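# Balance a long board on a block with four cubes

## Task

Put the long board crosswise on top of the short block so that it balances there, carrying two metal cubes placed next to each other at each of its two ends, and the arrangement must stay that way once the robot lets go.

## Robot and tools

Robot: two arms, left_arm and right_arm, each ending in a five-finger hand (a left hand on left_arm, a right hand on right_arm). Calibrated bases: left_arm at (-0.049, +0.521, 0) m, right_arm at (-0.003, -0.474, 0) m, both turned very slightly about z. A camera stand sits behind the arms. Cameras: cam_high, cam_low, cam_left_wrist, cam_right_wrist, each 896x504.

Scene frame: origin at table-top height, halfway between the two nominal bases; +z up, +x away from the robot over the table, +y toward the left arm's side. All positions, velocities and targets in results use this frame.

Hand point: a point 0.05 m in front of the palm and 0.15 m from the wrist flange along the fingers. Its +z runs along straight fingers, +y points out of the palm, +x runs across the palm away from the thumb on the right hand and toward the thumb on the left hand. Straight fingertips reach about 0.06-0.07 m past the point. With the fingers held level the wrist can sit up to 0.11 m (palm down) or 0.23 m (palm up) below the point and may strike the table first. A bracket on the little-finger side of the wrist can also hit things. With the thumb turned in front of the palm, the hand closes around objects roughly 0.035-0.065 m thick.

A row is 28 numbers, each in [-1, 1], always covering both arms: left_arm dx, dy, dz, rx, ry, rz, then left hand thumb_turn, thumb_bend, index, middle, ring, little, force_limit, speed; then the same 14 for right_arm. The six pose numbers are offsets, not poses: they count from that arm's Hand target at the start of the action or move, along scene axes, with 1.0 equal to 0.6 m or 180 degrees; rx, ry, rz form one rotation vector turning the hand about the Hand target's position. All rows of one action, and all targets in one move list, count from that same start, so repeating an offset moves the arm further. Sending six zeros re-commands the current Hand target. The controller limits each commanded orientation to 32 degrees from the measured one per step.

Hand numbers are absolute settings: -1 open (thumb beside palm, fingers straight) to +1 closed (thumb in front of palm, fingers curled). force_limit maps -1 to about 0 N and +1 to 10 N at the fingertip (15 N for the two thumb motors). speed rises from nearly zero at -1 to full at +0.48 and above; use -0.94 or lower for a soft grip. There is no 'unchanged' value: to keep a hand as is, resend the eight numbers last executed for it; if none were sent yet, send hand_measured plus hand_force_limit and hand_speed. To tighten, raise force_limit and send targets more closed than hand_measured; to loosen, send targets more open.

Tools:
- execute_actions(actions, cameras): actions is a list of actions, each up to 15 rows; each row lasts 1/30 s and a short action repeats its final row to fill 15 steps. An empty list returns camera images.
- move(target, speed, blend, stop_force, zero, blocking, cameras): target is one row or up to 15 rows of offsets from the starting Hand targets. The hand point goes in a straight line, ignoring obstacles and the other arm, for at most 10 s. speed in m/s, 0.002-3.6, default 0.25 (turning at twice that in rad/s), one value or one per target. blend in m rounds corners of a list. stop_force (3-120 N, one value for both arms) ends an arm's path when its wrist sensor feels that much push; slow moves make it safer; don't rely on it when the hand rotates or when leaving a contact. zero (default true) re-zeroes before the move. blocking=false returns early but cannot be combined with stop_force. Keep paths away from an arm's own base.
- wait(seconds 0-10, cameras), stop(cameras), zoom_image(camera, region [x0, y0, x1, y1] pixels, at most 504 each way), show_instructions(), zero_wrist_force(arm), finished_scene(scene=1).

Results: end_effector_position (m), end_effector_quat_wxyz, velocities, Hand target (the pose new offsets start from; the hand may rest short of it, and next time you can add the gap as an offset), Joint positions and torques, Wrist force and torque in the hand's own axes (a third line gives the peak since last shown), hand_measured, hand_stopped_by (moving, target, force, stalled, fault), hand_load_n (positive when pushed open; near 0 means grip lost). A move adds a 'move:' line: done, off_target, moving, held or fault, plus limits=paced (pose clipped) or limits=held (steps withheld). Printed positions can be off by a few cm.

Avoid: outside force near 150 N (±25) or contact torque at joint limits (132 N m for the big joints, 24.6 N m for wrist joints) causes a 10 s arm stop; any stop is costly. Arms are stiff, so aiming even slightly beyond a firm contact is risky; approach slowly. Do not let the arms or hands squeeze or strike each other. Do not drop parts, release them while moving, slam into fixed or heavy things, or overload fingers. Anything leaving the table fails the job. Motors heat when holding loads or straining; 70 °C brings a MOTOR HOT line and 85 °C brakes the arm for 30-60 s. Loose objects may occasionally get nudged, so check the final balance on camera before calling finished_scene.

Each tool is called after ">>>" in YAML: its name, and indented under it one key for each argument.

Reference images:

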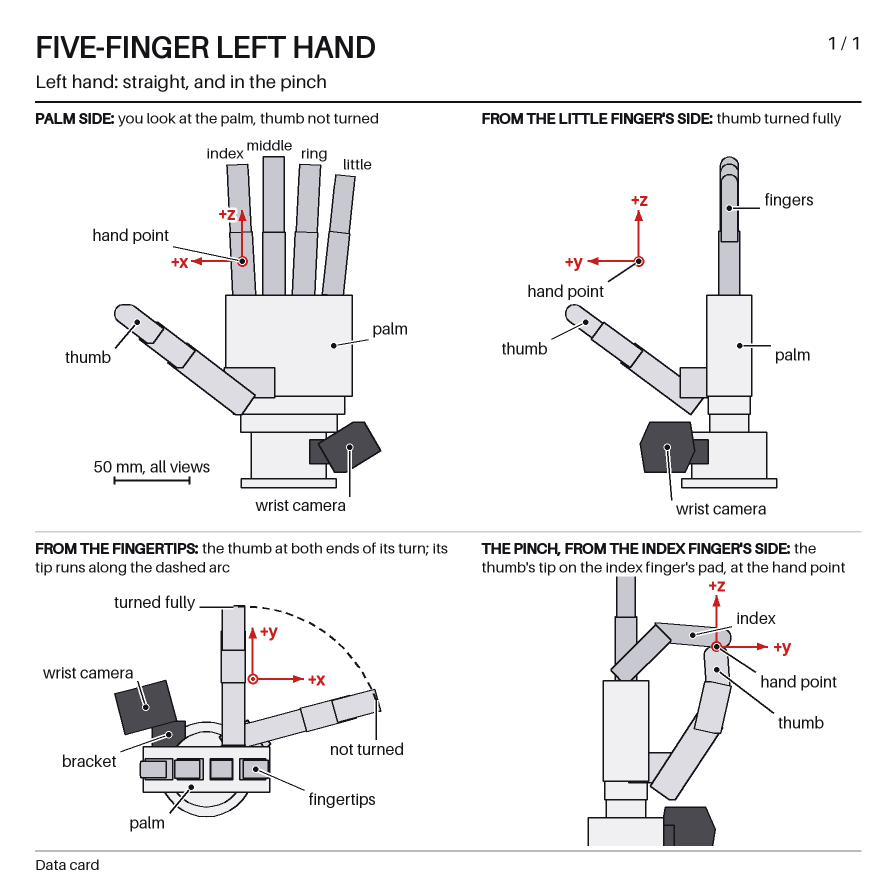

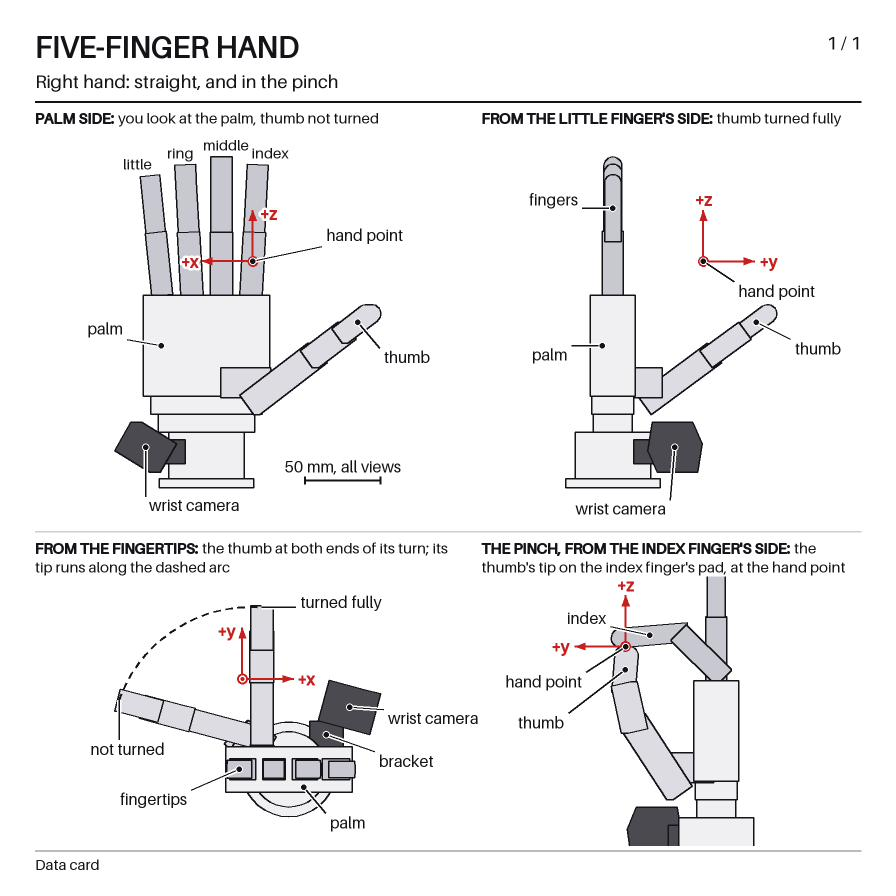

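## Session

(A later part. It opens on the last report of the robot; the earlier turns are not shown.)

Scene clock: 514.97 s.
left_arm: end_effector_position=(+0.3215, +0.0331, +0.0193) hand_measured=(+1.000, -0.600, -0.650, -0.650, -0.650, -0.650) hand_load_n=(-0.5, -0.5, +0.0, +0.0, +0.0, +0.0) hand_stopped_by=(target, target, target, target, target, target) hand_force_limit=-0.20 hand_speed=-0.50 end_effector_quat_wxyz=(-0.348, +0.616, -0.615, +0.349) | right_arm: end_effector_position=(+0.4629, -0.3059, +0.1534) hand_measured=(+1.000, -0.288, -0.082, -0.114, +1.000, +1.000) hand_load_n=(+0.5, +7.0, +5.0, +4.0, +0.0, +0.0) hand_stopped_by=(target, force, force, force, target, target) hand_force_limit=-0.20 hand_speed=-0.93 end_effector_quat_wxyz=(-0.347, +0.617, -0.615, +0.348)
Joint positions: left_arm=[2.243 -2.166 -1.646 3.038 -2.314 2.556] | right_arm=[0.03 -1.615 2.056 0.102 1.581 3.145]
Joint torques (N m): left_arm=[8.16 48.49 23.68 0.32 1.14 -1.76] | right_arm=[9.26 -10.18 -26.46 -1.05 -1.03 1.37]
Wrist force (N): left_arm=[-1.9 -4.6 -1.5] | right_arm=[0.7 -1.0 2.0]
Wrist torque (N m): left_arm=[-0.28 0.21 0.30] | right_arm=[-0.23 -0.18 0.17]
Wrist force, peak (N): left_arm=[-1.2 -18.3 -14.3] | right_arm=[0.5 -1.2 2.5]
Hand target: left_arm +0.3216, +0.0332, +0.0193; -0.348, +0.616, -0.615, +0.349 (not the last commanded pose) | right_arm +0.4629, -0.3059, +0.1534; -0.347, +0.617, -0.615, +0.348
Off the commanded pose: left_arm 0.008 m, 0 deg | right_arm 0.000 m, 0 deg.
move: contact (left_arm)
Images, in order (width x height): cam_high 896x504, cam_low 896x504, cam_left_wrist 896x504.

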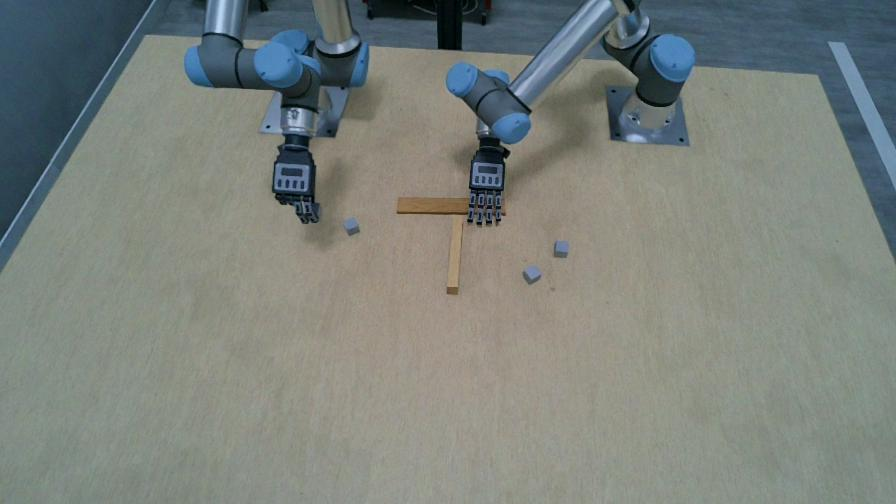

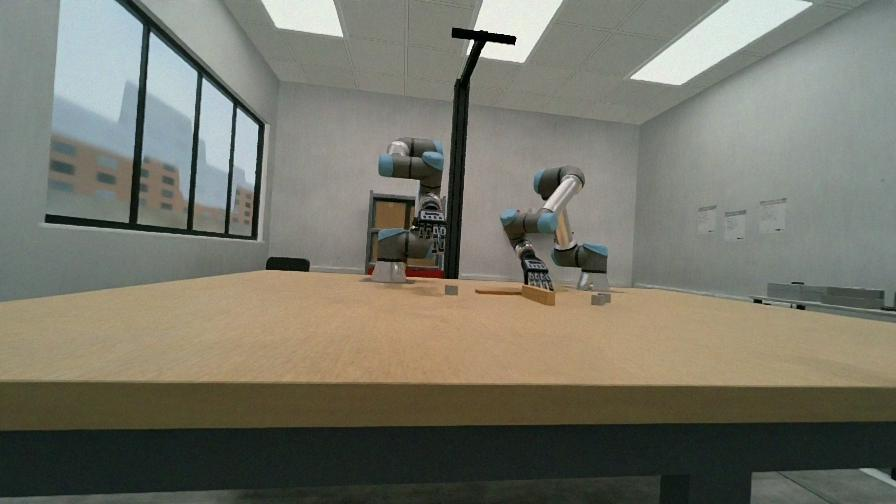

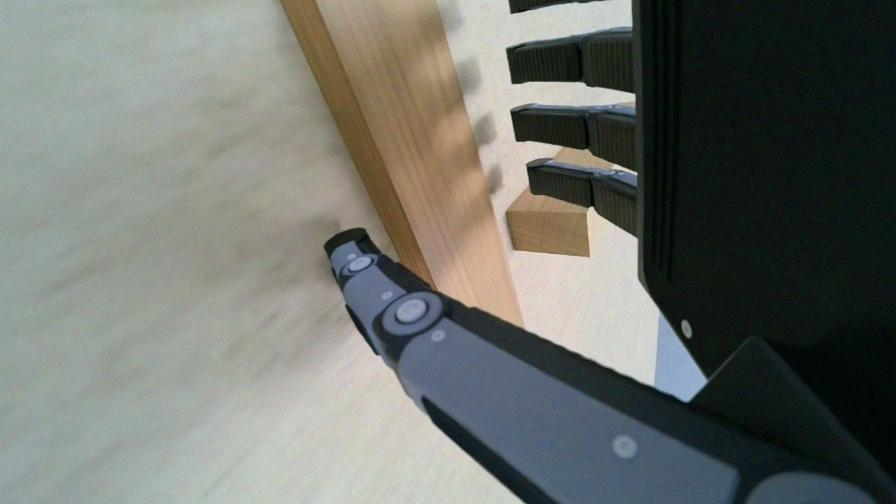

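>>> move:
  target: [0.02,0,0.0055,0,0,0,1,-0.6,-0.65,-0.65,-0.65,-0.65,-0.2,-0.5,0,0,0,0,0,0,1,0.1,0.15,0.15,1,1,-0.2,-0.93]
  speed: 0.04

>>> move:
  target: [0,0,0,0,0,0,1,-0.6,-0.27,-0.27,-0.27,-0.27,-0.2,-0.9,0,0,0,0,0,0,1,0.1,0.15,0.15,1,1,-0.2,-0.93]

>>> move:
  target: [0,0,0,0,0,0,1,0.2,-0.27,-0.27,-0.27,-0.27,-0.2,-0.93,0,0,0,0,0,0,1,0.1,0.15,0.15,1,1,-0.2,-0.93]
  cameras: ["cam_high","cam_low","cam_left_wrist"]

>>> zoom_image:
  camera: "cam_high"
  region: [390, 150, 540, 270]

Scene clock: 540.80 s.
left_arm: end_effector_position=(+0.3337, +0.0331, +0.0226) hand_measured=(+1.000, -0.600, -0.650, -0.650, -0.650, -0.650) hand_load_n=(+0.0, +0.5, +0.0, +0.0, +0.0, +0.0) hand_stopped_by=(target, target, target, target, target, target) hand_force_limit=-0.20 hand_speed=-0.50 end_effector_quat_wxyz=(-0.348, +0.616, -0.615, +0.349) | right_arm: end_effector_position=(+0.4629, -0.3059, +0.1534) hand_measured=(+1.000, -0.288, -0.082, -0.114, +1.000, +1.000) hand_load_n=(+0.5, +7.0, +4.5, +4.0, +0.0, +0.0) hand_stopped_by=(target, force, force, force, target, target) hand_force_limit=-0.20 hand_speed=-0.93 end_effector_quat_wxyz=(-0.347, +0.617, -0.615, +0.348)
Joint positions: left_arm=[2.263 -2.167 -1.63 3.036 -2.3 2.575] | right_arm=[0.03 -1.615 2.056 0.102 1.581 3.145]
Joint torques (N m): left_arm=[-6.36 26.6 5.05 -1.78 -1.96 -1.89] | right_arm=[9.41 -10.28 -27.04 -0.99 -0.95 1.44]
Wrist force (N): left_arm=[-1.6 -3.1 0.3] | right_arm=[0.7 -1.2 2.0]
Wrist torque (N m): left_arm=[-0.25 0.21 0.27] | right_arm=[-0.26 -0.19 0.16]
Wrist force, peak (N): left_arm=[-1.6 -5.6 -2.0] | right_arm=[0.8 -1.3 2.5]
Hand target: left_arm +0.3336, +0.0332, +0.0226; -0.348, +0.616, -0.615, +0.349 | right_arm +0.4629, -0.3059, +0.1534; -0.347, +0.617, -0.615, +0.348
Off the commanded pose: left_arm 0.000 m, 0 deg | right_arm 0.000 m, 0 deg.
move: done

Scene clock: 542.43 s.
left_arm: end_effector_position=(+0.3336, +0.0332, +0.0226) hand_measured=(+1.000, -0.600, -0.270, -0.270, -0.270, -0.270) hand_load_n=(+0.0, +0.0, +0.0, +0.0, +0.0, +0.0) hand_stopped_by=(target, target, target, target, target, target) hand_force_limit=-0.20 hand_speed=-0.90 end_effector_quat_wxyz=(-0.348, +0.616, -0.615, +0.349) | right_arm: end_effector_position=(+0.4629, -0.3059, +0.1534) hand_measured=(+1.000, -0.288, -0.082, -0.114, +1.000, +1.000) hand_load_n=(+0.5, +7.0, +5.0, +4.0, +0.0, +0.0) hand_stopped_by=(target, force, force, force, target, target) hand_force_limit=-0.20 hand_speed=-0.93 end_effector_quat_wxyz=(-0.347, +0.617, -0.615, +0.348)
Joint positions: left_arm=[2.263 -2.167 -1.63 3.036 -2.3 2.575] | right_arm=[0.03 -1.615 2.056 0.102 1.581 3.145]
Joint torques (N m): left_arm=[-6.64 32.83 5.73 0.23 -2.04 -2.17] | right_arm=[9.78 -10.69 -27.11 -0.85 -0.82 1.43]
Wrist force (N): left_arm=[-1.4 -2.9 -0.1] | right_arm=[0.7 -0.9 1.9]
Wrist torque (N m): left_arm=[-0.19 0.18 0.35] | right_arm=[-0.21 -0.19 0.16]
Wrist force, peak (N): left_arm=[-1.6 -3.2 0.1] | right_arm=[0.7 -1.6 2.2]
Hand target: left_arm +0.3336, +0.0332, +0.0226; -0.348, +0.616, -0.615, +0.349 | right_arm +0.4629, -0.3059, +0.1534; -0.347, +0.617, -0.615, +0.348
Off the commanded pose: left_arm 0.000 m, 0 deg | right_arm 0.000 m, 0 deg.
move: done

Scene clock: 547.43 s.
left_arm: end_effector_position=(+0.3336, +0.0332, +0.0226) hand_measured=(+1.000, -0.102, -0.270, -0.270, -0.270, -0.270) hand_load_n=(+0.0, +0.0, +0.0, +0.0, +0.0, +0.0) hand_stopped_by=(target, moving, target, target, target, target) hand_force_limit=-0.20 hand_speed=-0.93 end_effector_quat_wxyz=(-0.348, +0.616, -0.615, +0.349) | right_arm: end_effector_position=(+0.4629, -0.3059, +0.1534) hand_measured=(+1.000, -0.288, -0.082, -0.114, +1.000, +1.000) hand_load_n=(+0.0, +7.0, +5.0, +4.0, +0.0, +0.0) hand_stopped_by=(target, force, force, force, target, target) hand_force_limit=-0.20 hand_speed=-0.93 end_effector_quat_wxyz=(-0.347, +0.617, -0.615, +0.348)
Joint positions: left_arm=[2.263 -2.167 -1.63 3.036 -2.3 2.575] | right_arm=[0.03 -1.615 2.056 0.102 1.581 3.145]
Joint torques (N m): left_arm=[-7.66 48.04 17.03 0.11 -0.43 -2.05] | right_arm=[9.68 -11.16 -27.06 -0.7 -0.75 1.21]
Wrist force (N): left_arm=[-1.7 -3.1 0.0] | right_arm=[0.7 -0.8 2.0]
Wrist torque (N m): left_arm=[-0.21 0.23 0.32] | right_arm=[-0.20 -0.18 0.17]
Wrist force, peak (N): left_arm=[-2.0 -3.3 0.3] | right_arm=[0.7 -1.4 2.2]
Hand target: left_arm +0.3336, +0.0332, +0.0226; -0.348, +0.616, -0.615, +0.349 | right_arm +0.4629, -0.3059, +0.1534; -0.347, +0.617, -0.615, +0.348
Off the commanded pose: left_arm 0.000 m, 0 deg | right_arm 0.000 m, 0 deg.
move: moving (left_arm; no rest 5 s after the path's end)
Images, in order (width x height): cam_high 896x504, cam_low 896x504, cam_left_wrist 896x504.

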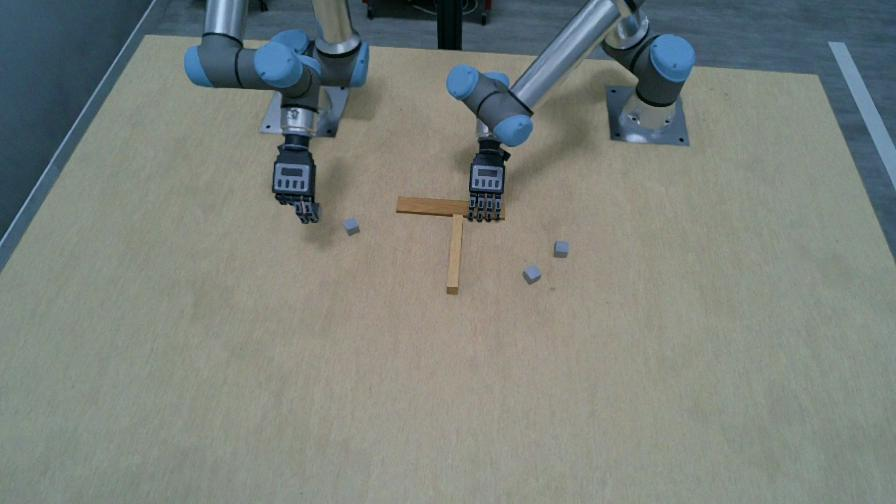

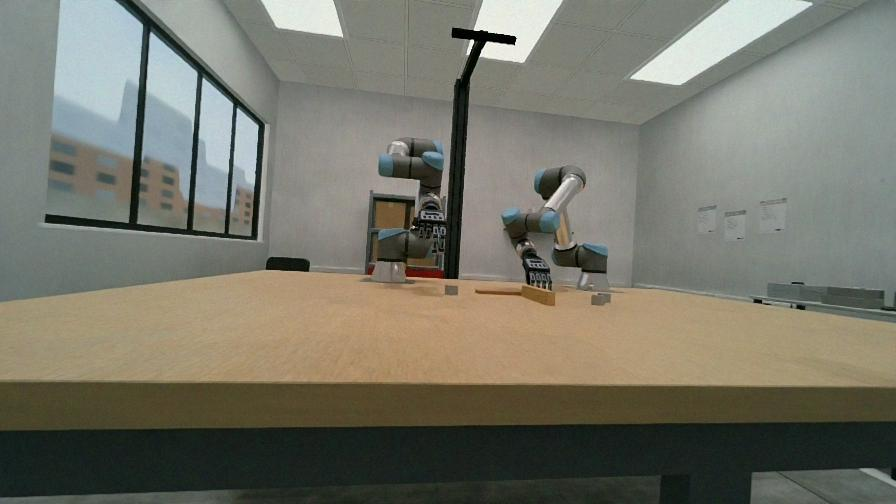

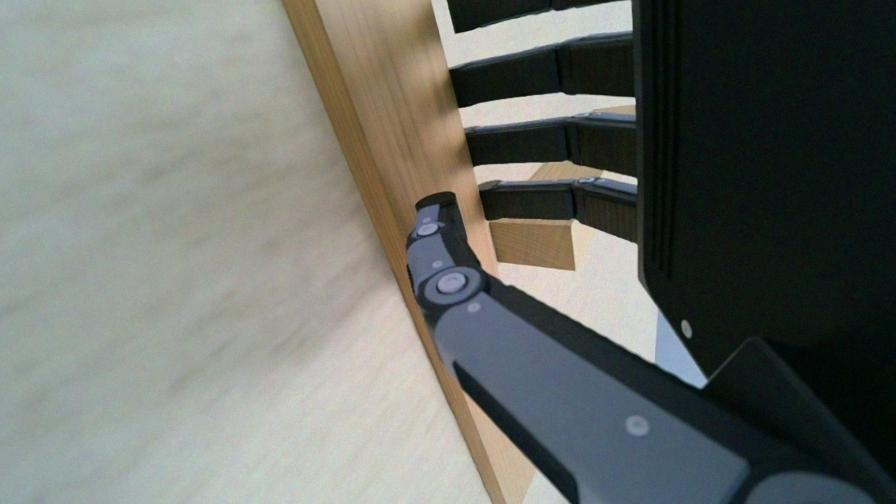

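Scaled by 3.360 from the camera's 896x504 image, which has a finer 1280x720 frame.

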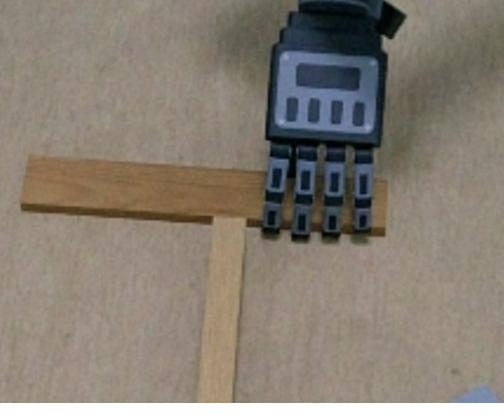

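>>> move:
  target: [0,0,0,0,0,0,1,-0.6,-0.5,-0.5,-0.5,-0.5,-0.2,-0.5,0,0,0,0,0,0,1,0.1,0.15,0.15,1,1,-0.2,-0.93]
  cameras: ["cam_high","cam_left_wrist"]

>>> zoom_image:
  camera: "cam_high"
  region: [390, 150, 540, 270]

Scene clock: 559.27 s.
left_arm: end_effector_position=(+0.3336, +0.0332, +0.0226) hand_measured=(+1.000, -0.600, -0.500, -0.500, -0.500, -0.500) hand_load_n=(+0.0, +0.0, +0.0, +0.0, +0.0, +0.0) hand_stopped_by=(target, target, target, target, target, target) hand_force_limit=-0.20 hand_speed=-0.50 end_effector_quat_wxyz=(-0.348, +0.616, -0.615, +0.349) | right_arm: end_effector_position=(+0.4629, -0.3059, +0.1534) hand_measured=(+1.000, -0.288, -0.082, -0.114, +1.000, +1.000) hand_load_n=(+0.5, +7.0, +5.0, +4.0, +0.5, +0.0) hand_stopped_by=(target, force, force, force, target, target) hand_force_limit=-0.20 hand_speed=-0.93 end_effector_quat_wxyz=(-0.347, +0.617, -0.615, +0.348)
Joint positions: left_arm=[2.263 -2.167 -1.63 3.036 -2.3 2.575] | right_arm=[0.03 -1.615 2.056 0.102 1.581 3.145]
Joint torques (N m): left_arm=[-7.1 45.81 23.86 -0.51 0.46 -1.78] | right_arm=[9.53 -10.9 -26.18 -0.48 -0.51 1.1]
Wrist force (N): left_arm=[-1.4 -2.8 -0.4] | right_arm=[0.6 -1.4 1.8]
Wrist torque (N m): left_arm=[-0.15 0.17 0.34] | right_arm=[-0.28 -0.15 0.14]
Wrist force, peak (N): left_arm=[-1.7 -5.8 -1.1] | right_arm=[0.9 -1.3 2.2]
Hand target: left_arm +0.3336, +0.0332, +0.0226; -0.348, +0.616, -0.615, +0.349 | right_arm +0.4629, -0.3059, +0.1534; -0.347, +0.617, -0.615, +0.348
Off the commanded pose: left_arm 0.000 m, 0 deg | right_arm 0.000 m, 0 deg.
move: done
Images, in order (width x height): cam_high 896x504, cam_left_wrist 896x504.

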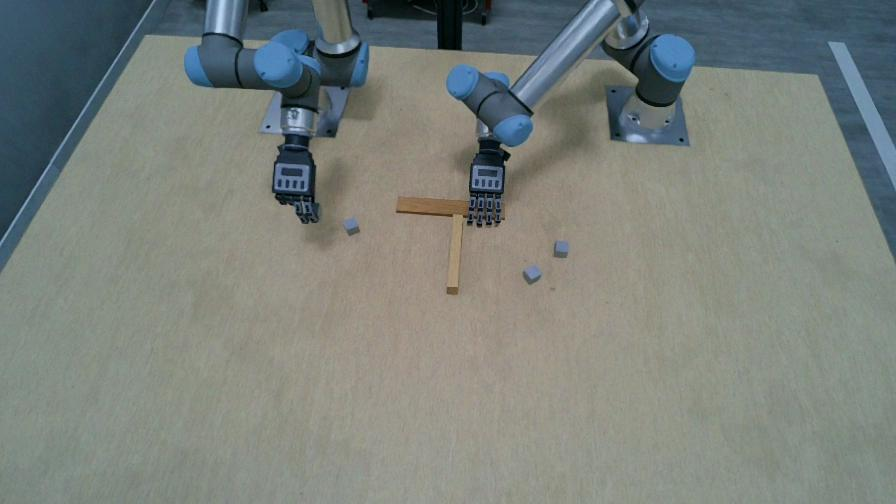

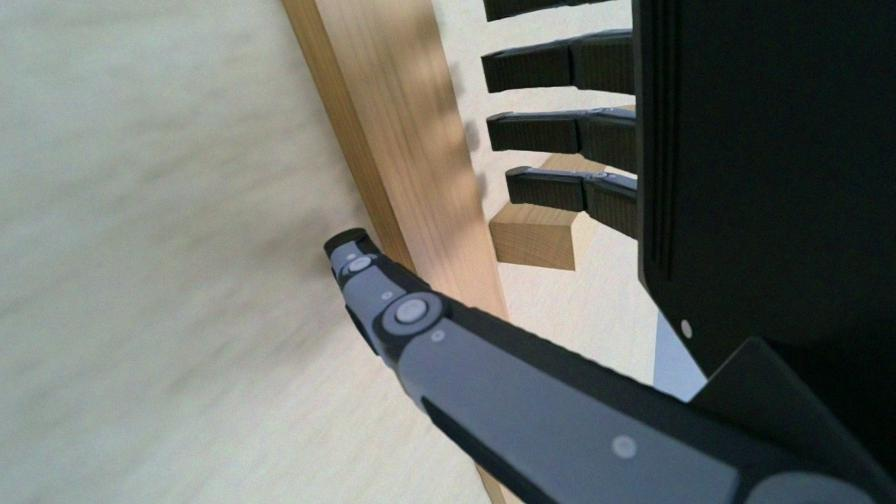

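Scaled by 3.360 from the camera's 896x504 image, which has a finer 1280x720 frame.

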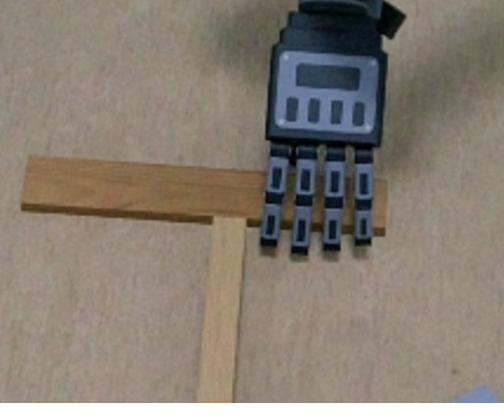

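>>> move:
  target: [0.0115,0,0,0,0,0,1,-0.6,-0.5,-0.5,-0.5,-0.5,-0.2,-0.5,0,0,0,0,0,0,1,0.1,0.15,0.15,1,1,-0.2,-0.93]
  speed: 0.04

>>> move:
  target: [0,0,0,0,0,0,1,-0.48,-0.3,-0.3,-0.3,-0.3,-0.2,-0.9,0,0,0,0,0,0,1,0.1,0.15,0.15,1,1,-0.2,-0.93]

>>> move:
  target: [0,0,0,0,0,0,1,-0.48,0.0,0.0,0.0,0.0,-0.5,-0.93,0,0,0,0,0,0,1,0.1,0.15,0.15,1,1,-0.2,-0.93]
  cameras: ["cam_high","cam_left_wrist"]

>>> zoom_image:
  camera: "cam_high"
  region: [390, 150, 540, 270]

Scene clock: 572.93 s.
left_arm: end_effector_position=(+0.3406, +0.0332, +0.0226) hand_measured=(+1.000, -0.600, -0.500, -0.500, -0.500, -0.500) hand_load_n=(+0.0, +0.0, +0.0, +0.0, +0.0, +0.0) hand_stopped_by=(target, target, target, target, target, target) hand_force_limit=-0.20 hand_speed=-0.50 end_effector_quat_wxyz=(-0.348, +0.616, -0.615, +0.349) | right_arm: end_effector_position=(+0.4629, -0.3059, +0.1534) hand_measured=(+1.000, -0.288, -0.082, -0.114, +1.000, +1.000) hand_load_n=(+0.5, +7.0, +4.5, +4.0, +0.0, +0.0) hand_stopped_by=(target, force, force, force, target, target) hand_force_limit=-0.20 hand_speed=-0.93 end_effector_quat_wxyz=(-0.347, +0.617, -0.615, +0.348)
Joint positions: left_arm=[2.274 -2.171 -1.622 3.038 -2.292 2.585] | right_arm=[0.03 -1.615 2.056 0.102 1.581 3.145]
Joint torques (N m): left_arm=[-5.68 32.21 15.95 0.35 -0.65 0.51] | right_arm=[9.66 -10.22 -26.2 -0.31 -0.5 0.83]
Wrist force (N): left_arm=[-1.6 -2.7 0.2] | right_arm=[0.6 -1.4 1.6]
Wrist torque (N m): left_arm=[-0.18 0.22 0.26] | right_arm=[-0.25 -0.15 0.15]
Wrist force, peak (N): left_arm=[-1.6 -3.3 -0.2] | right_arm=[0.8 -1.4 2.2]
Hand target: left_arm +0.3405, +0.0332, +0.0226; -0.348, +0.616, -0.615, +0.349 | right_arm +0.4629, -0.3059, +0.1534; -0.347, +0.617, -0.615, +0.348
Off the commanded pose: left_arm 0.000 m, 0 deg | right_arm 0.000 m, 0 deg.
move: done

Scene clock: 574.03 s.
left_arm: end_effector_position=(+0.3405, +0.0332, +0.0226) hand_measured=(+1.000, -0.480, -0.300, -0.300, -0.300, -0.300) hand_load_n=(+0.0, +0.0, +0.0, +0.0, +0.0, +0.0) hand_stopped_by=(target, target, target, target, target, target) hand_force_limit=-0.20 hand_speed=-0.90 end_effector_quat_wxyz=(-0.348, +0.616, -0.615, +0.349) | right_arm: end_effector_position=(+0.4629, -0.3059, +0.1534) hand_measured=(+1.000, -0.288, -0.082, -0.114, +1.000, +1.000) hand_load_n=(+0.5, +7.0, +5.0, +4.0, +0.0, +0.0) hand_stopped_by=(target, force, force, force, target, target) hand_force_limit=-0.20 hand_speed=-0.93 end_effector_quat_wxyz=(-0.347, +0.617, -0.615, +0.348)
Joint positions: left_arm=[2.274 -2.171 -1.622 3.038 -2.292 2.585] | right_arm=[0.03 -1.615 2.056 0.102 1.581 3.145]
Joint torques (N m): left_arm=[-6.73 50.36 3.72 -2.06 -2.3 -2.25] | right_arm=[9.79 -10.45 -26.3 -0.35 -0.42 0.96]
Wrist force (N): left_arm=[-1.5 -2.8 -0.2] | right_arm=[0.3 -1.1 1.9]
Wrist torque (N m): left_arm=[-0.19 0.18 0.29] | right_arm=[-0.23 -0.12 0.15]
Wrist force, peak (N): left_arm=[-1.8 -2.9 -0.1] | right_arm=[0.9 -1.6 2.1]
Hand target: left_arm +0.3405, +0.0332, +0.0226; -0.348, +0.616, -0.615, +0.349 | right_arm +0.4629, -0.3059, +0.1534; -0.347, +0.617, -0.615, +0.348
Off the commanded pose: left_arm 0.000 m, 0 deg | right_arm 0.000 m, 0 deg.
move: done

Scene clock: 575.83 s.
left_arm: end_effector_position=(+0.3405, +0.0332, +0.0226) hand_measured=(+1.000, -0.480, -0.184, -0.196, -0.190, +0.000) hand_load_n=(+1.0, +2.5, +3.5, +0.5, +2.0, +0.0) hand_stopped_by=(target, target, force, force, force, target) hand_force_limit=-0.50 hand_speed=-0.93 end_effector_quat_wxyz=(-0.348, +0.616, -0.615, +0.349) | right_arm: end_effector_position=(+0.4629, -0.3059, +0.1534) hand_measured=(+1.000, -0.288, -0.082, -0.114, +1.000, +1.000) hand_load_n=(+0.5, +6.5, +5.0, +4.0, +0.0, +0.0) hand_stopped_by=(target, force, force, force, target, target) hand_force_limit=-0.20 hand_speed=-0.93 end_effector_quat_wxyz=(-0.347, +0.617, -0.615, +0.348)
Joint positions: left_arm=[2.274 -2.171 -1.622 3.038 -2.292 2.585] | right_arm=[0.03 -1.615 2.056 0.102 1.581 3.145]
Joint torques (N m): left_arm=[-6.79 43.2 7.83 -1.93 -1.96 -1.88] | right_arm=[8.23 -10.96 -27.44 -0.46 -0.36 0.81]
Wrist force (N): left_arm=[-1.4 -4.6 -0.9] | right_arm=[0.4 -1.3 2.1]
Wrist torque (N m): left_arm=[-0.27 0.14 0.30] | right_arm=[-0.27 -0.14 0.14]
Wrist force, peak (N): left_arm=[-1.3 -5.4 -1.0] | right_arm=[1.0 -1.2 2.2]
Hand target: left_arm +0.3405, +0.0332, +0.0226; -0.348, +0.616, -0.615, +0.349 | right_arm +0.4629, -0.3059, +0.1534; -0.347, +0.617, -0.615, +0.348
Off the commanded pose: left_arm 0.000 m, 0 deg | right_arm 0.000 m, 0 deg.
move: done
Images, in order (width x height): cam_high 896x504, cam_left_wrist 896x504.

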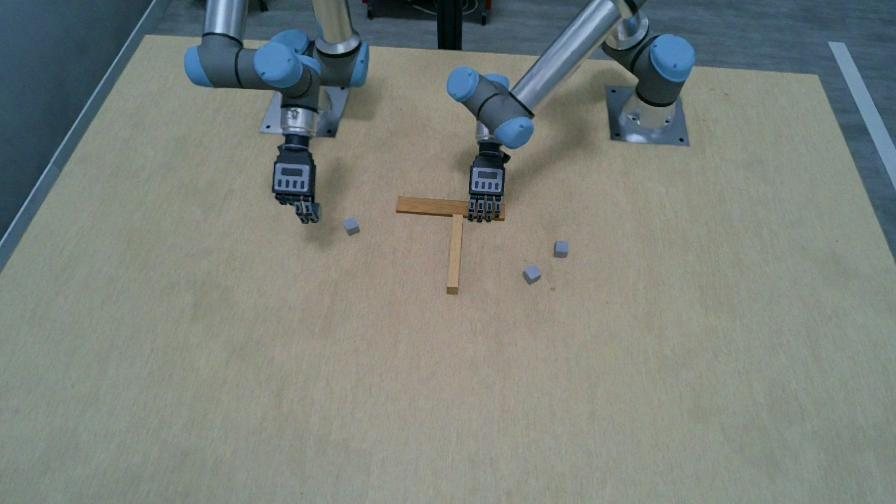

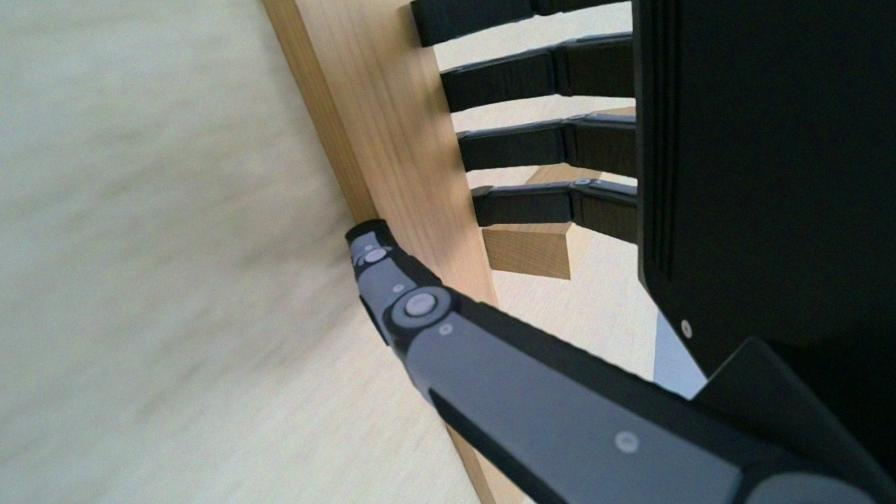

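Scaled by 3.360 from the camera's 896x504 image, which has a finer 1280x720 frame.

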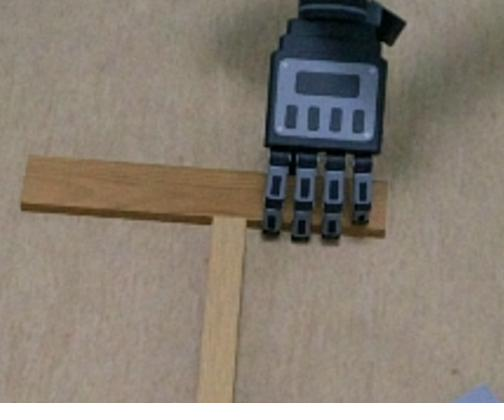

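>>> move:
  target: [0,0,0,0,0,0,1,-0.48,0.05,0.05,0.05,-0.7,-0.3,-0.93,0,0,0,0,0,0,1,0.1,0.15,0.15,1,1,-0.2,-0.93]

>>> move:
  target: [0,0,0.05,0,0,0,1,-0.48,0.05,0.05,0.05,-0.7,-0.3,-0.93,0,0,0,0,0,0,1,0.1,0.15,0.15,1,1,-0.2,-0.93]
  speed: 0.05
  cameras: ["cam_high","cam_low","cam_left_wrist"]

>>> zoom_image:
  camera: "cam_high"
  region: [390, 150, 540, 270]

>>> zoom_image:
  camera: "cam_low"
  region: [440, 220, 580, 320]

Scene clock: 590.93 s.
left_arm: end_effector_position=(+0.3405, +0.0332, +0.0226) hand_measured=(+1.000, -0.482, -0.178, -0.184, -0.178, -0.700) hand_load_n=(+1.0, +4.5, +2.5, +4.0, +4.0, +0.0) hand_stopped_by=(target, target, force, force, force, target) hand_force_limit=-0.30 hand_speed=-0.93 end_effector_quat_wxyz=(-0.348, +0.616, -0.615, +0.349) | right_arm: end_effector_position=(+0.4629, -0.3059, +0.1534) hand_measured=(+1.000, -0.288, -0.082, -0.114, +1.000, +1.000) hand_load_n=(+0.5, +6.5, +4.5, +4.0, +0.0, +0.0) hand_stopped_by=(target, force, force, force, target, target) hand_force_limit=-0.20 hand_speed=-0.93 end_effector_quat_wxyz=(-0.347, +0.617, -0.615, +0.348)
Joint positions: left_arm=[2.274 -2.171 -1.622 3.038 -2.292 2.585] | right_arm=[0.03 -1.615 2.056 0.102 1.581 3.145]
Joint torques (N m): left_arm=[-5.89 23.9 21.57 -2.07 -0.15 0.85] | right_arm=[9.26 -11.84 -27.45 -0.17 -0.18 0.55]
Wrist force (N): left_arm=[-1.9 -7.3 -2.0] | right_arm=[0.5 -1.2 1.8]
Wrist torque (N m): left_arm=[-0.37 0.19 0.36] | right_arm=[-0.23 -0.15 0.15]
Wrist force, peak (N): left_arm=[-1.8 -8.0 -2.4] | right_arm=[0.8 -1.3 2.4]
Hand target: left_arm +0.3405, +0.0332, +0.0226; -0.348, +0.616, -0.615, +0.349 | right_arm +0.4629, -0.3059, +0.1534; -0.347, +0.617, -0.615, +0.348
Off the commanded pose: left_arm 0.000 m, 0 deg | right_arm 0.000 m, 0 deg.
move: done

Scene clock: 591.83 s.
left_arm: end_effector_position=(+0.3406, +0.0330, +0.0528) hand_measured=(+1.000, -0.482, -0.178, -0.184, -0.178, -0.700) hand_load_n=(+2.5, +4.5, +0.0, +3.0, +3.0, +0.0) hand_stopped_by=(target, target, force, force, force, target) hand_force_limit=-0.30 hand_speed=-0.93 end_effector_quat_wxyz=(-0.348, +0.616, -0.615, +0.349) | right_arm: end_effector_position=(+0.4629, -0.3059, +0.1534) hand_measured=(+1.000, -0.288, -0.082, -0.114, +1.000, +1.000) hand_load_n=(+0.5, +7.0, +5.0, +3.5, +0.0, +0.0) hand_stopped_by=(target, force, force, force, target, target) hand_force_limit=-0.20 hand_speed=-0.93 end_effector_quat_wxyz=(-0.347, +0.617, -0.615, +0.348)
Joint positions: left_arm=[2.274 -2.13 -1.598 2.974 -2.292 2.585] | right_arm=[0.03 -1.615 2.056 0.102 1.581 3.145]
Joint torques (N m): left_arm=[-4.6 27.76 5.42 1.1 0.6 0.56] | right_arm=[9.43 -11.36 -26.73 -0.28 -0.2 0.55]
Wrist force (N): left_arm=[-1.5 -2.1 0.7] | right_arm=[0.5 -1.2 2.1]
Wrist torque (N m): left_arm=[-0.22 0.18 0.33] | right_arm=[-0.27 -0.16 0.14]
Wrist force, peak (N): left_arm=[-1.7 -7.8 -2.4] | right_arm=[0.8 -1.2 2.2]
Hand target: left_arm +0.3405, +0.0332, +0.0526; -0.348, +0.616, -0.615, +0.349 | right_arm +0.4629, -0.3059, +0.1534; -0.347, +0.617, -0.615, +0.348
Off the commanded pose: left_arm 0.000 m, 0 deg | right_arm 0.000 m, 0 deg.
move: done
Images, in order (width x height): cam_high 896x504, cam_low 896x504, cam_left_wrist 896x504.

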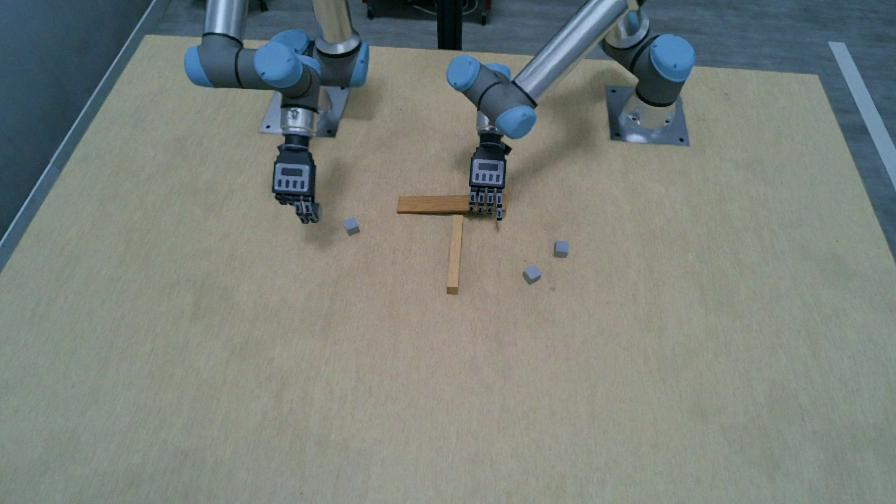

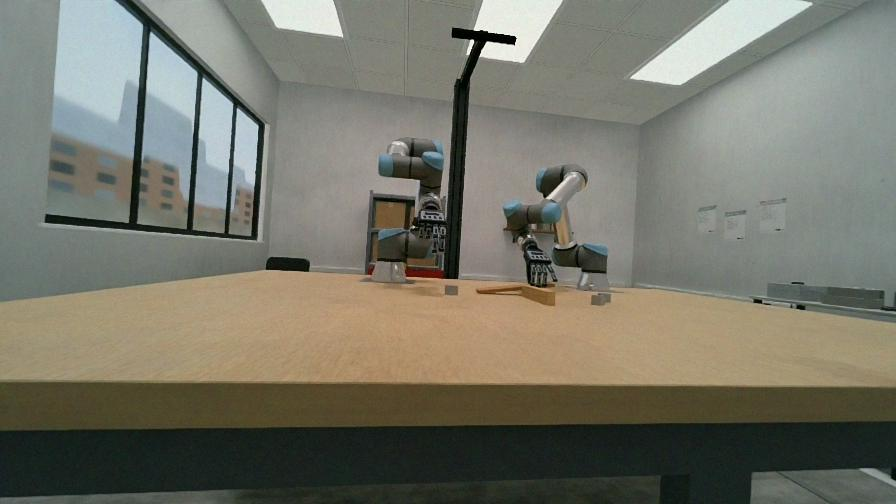

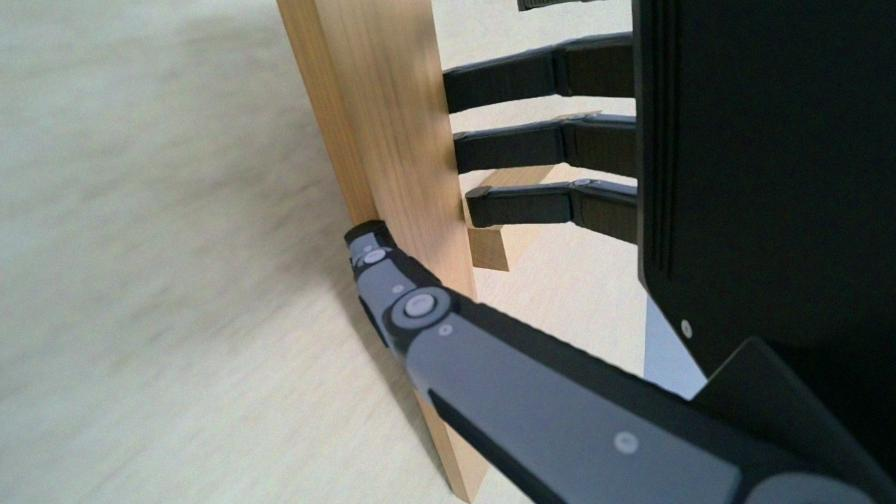

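Scaled by 3.360 from the camera's 896x504 image, which has a finer 1280x720 frame.

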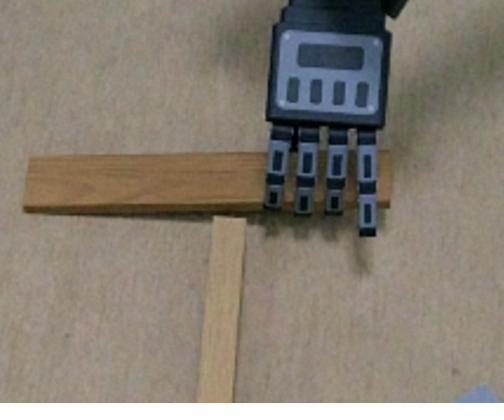

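Scaled by 3.600 from the camera's 896x504 image, which has a finer 1280x720 frame.

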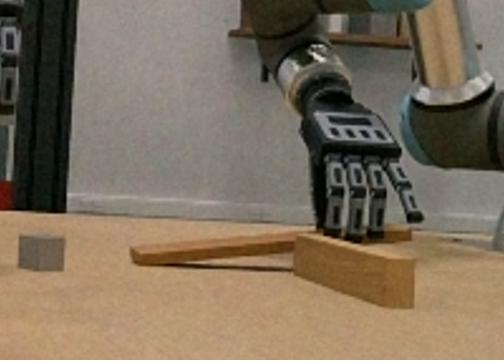

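>>> move:
  target:
    - [-0.03,0,-0.03,0,0,0,1,-0.48,0.05,0.05,0.05,-0.7,-0.3,-0.93,0,0,0,0,0,0,1,0.1,0.15,0.15,1,1,-0.2,-0.93]
    - [-0.07,0,-0.047,0,0,0,1,-0.48,0.05,0.05,0.05,-0.7,-0.3,-0.93,0,0,0,0,0,0,1,0.1,0.15,0.15,1,1,-0.2,-0.93]
  speed: 0.05
  blend: [0.01,0]
  cameras: ["cam_high","cam_low","cam_left_wrist"]

>>> zoom_image:
  camera: "cam_high"
  region: [390, 150, 540, 270]

Scene clock: 608.33 s.
left_arm: end_effector_position=(+0.2984, +0.0332, +0.0243) hand_measured=(+1.000, -0.482, -0.178, -0.184, -0.178, -0.700) hand_load_n=(+1.0, +4.5, +1.0, +4.0, +0.0, +0.0) hand_stopped_by=(target, target, force, force, force, target) hand_force_limit=-0.30 hand_speed=-0.93 end_effector_quat_wxyz=(-0.348, +0.616, -0.615, +0.349) end_effector_velocity=(+0.001, +0.000, +0.000) end_effector_angular_velocity=(+0.003, +0.002, -0.004) | right_arm: end_effector_position=(+0.4629, -0.3059, +0.1534) hand_measured=(+1.000, -0.288, -0.082, -0.114, +1.000, +1.000) hand_load_n=(+0.5, +7.0, +5.0, +4.0, +0.0, +0.0) hand_stopped_by=(target, force, force, force, target, target) hand_force_limit=-0.20 hand_speed=-0.93 end_effector_quat_wxyz=(-0.347, +0.617, -0.615, +0.348)
Joint positions: left_arm=[2.204 -2.149 -1.666 3.015 -2.342 2.518] | right_arm=[0.03 -1.615 2.056 0.102 1.581 3.145]
Joint velocities: left_arm=[0.002 0 0.002 -0.001 0.004 0.006] | right_arm=[within noise]
Joint torques (N m): left_arm=[9.12 29.12 24.9 -2.12 1.12 2.52] | right_arm=[9.1 -10.77 -26.49 -0.39 0.02 0.38]
Wrist force (N): left_arm=[-1.7 -6.3 -2.7] | right_arm=[0.5 -1.4 1.7]
Wrist torque (N m): left_arm=[-0.15 0.20 0.34] | right_arm=[-0.25 -0.14 0.15]
Wrist force, peak (N): left_arm=[-1.4 -7.8 -1.4] | right_arm=[0.9 -1.2 2.3]
Hand target: left_arm +0.2985, +0.0332, +0.0244; -0.348, +0.616, -0.615, +0.349 | right_arm +0.4629, -0.3059, +0.1534; -0.347, +0.617, -0.615, +0.348
Off the commanded pose: left_arm 0.000 m, 0 deg | right_arm 0.000 m, 0 deg.
move: done
Images, in order (width x height): cam_high 896x504, cam_low 896x504, cam_left_wrist 896x504.

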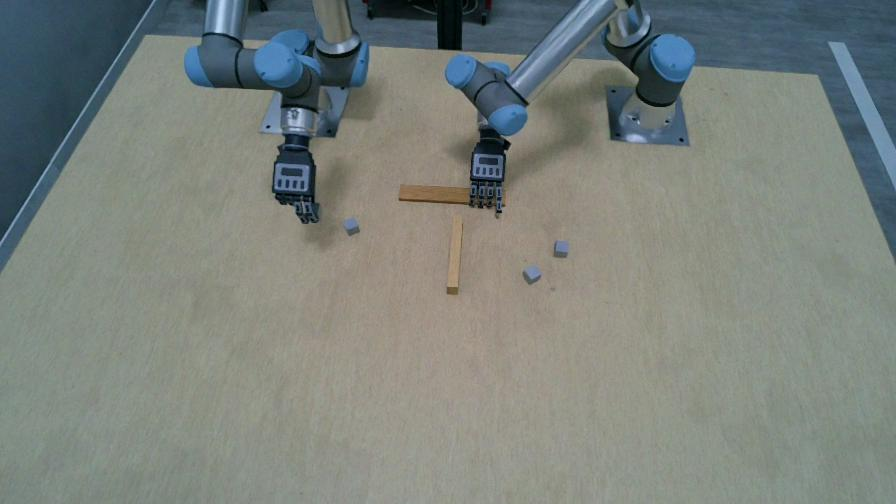

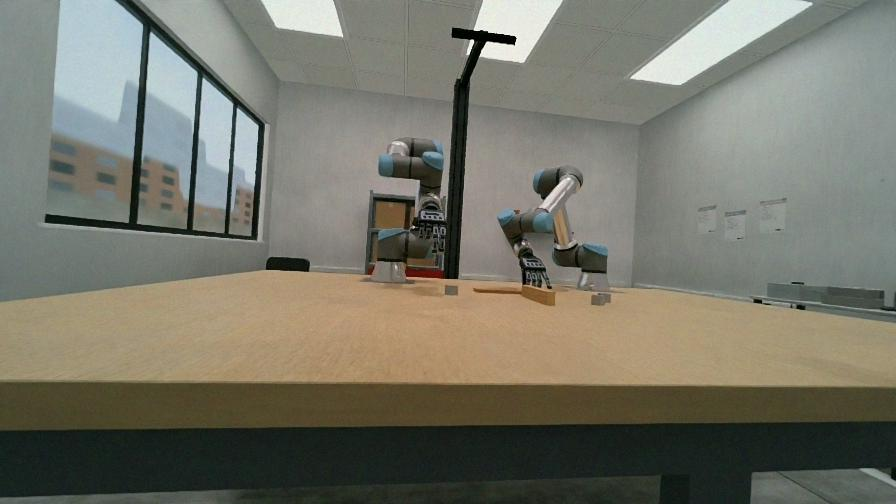

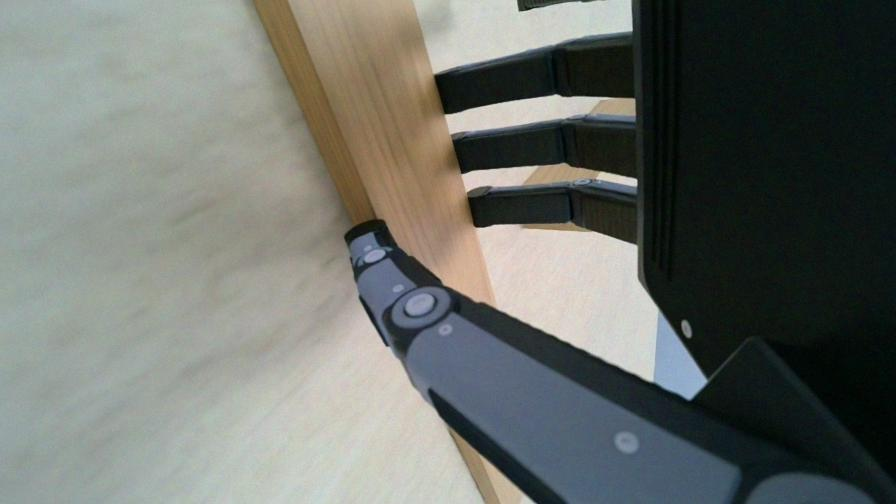

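Scaled by 3.360 from the camera's 896x504 image, which has a finer 1280x720 frame.

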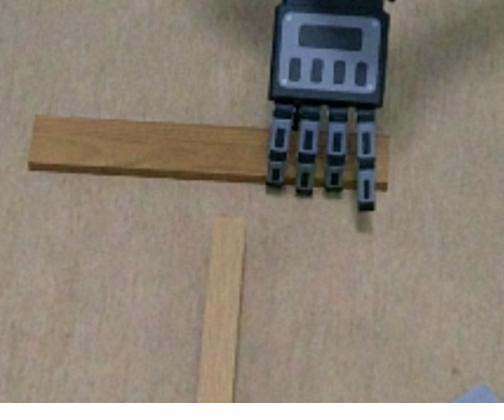

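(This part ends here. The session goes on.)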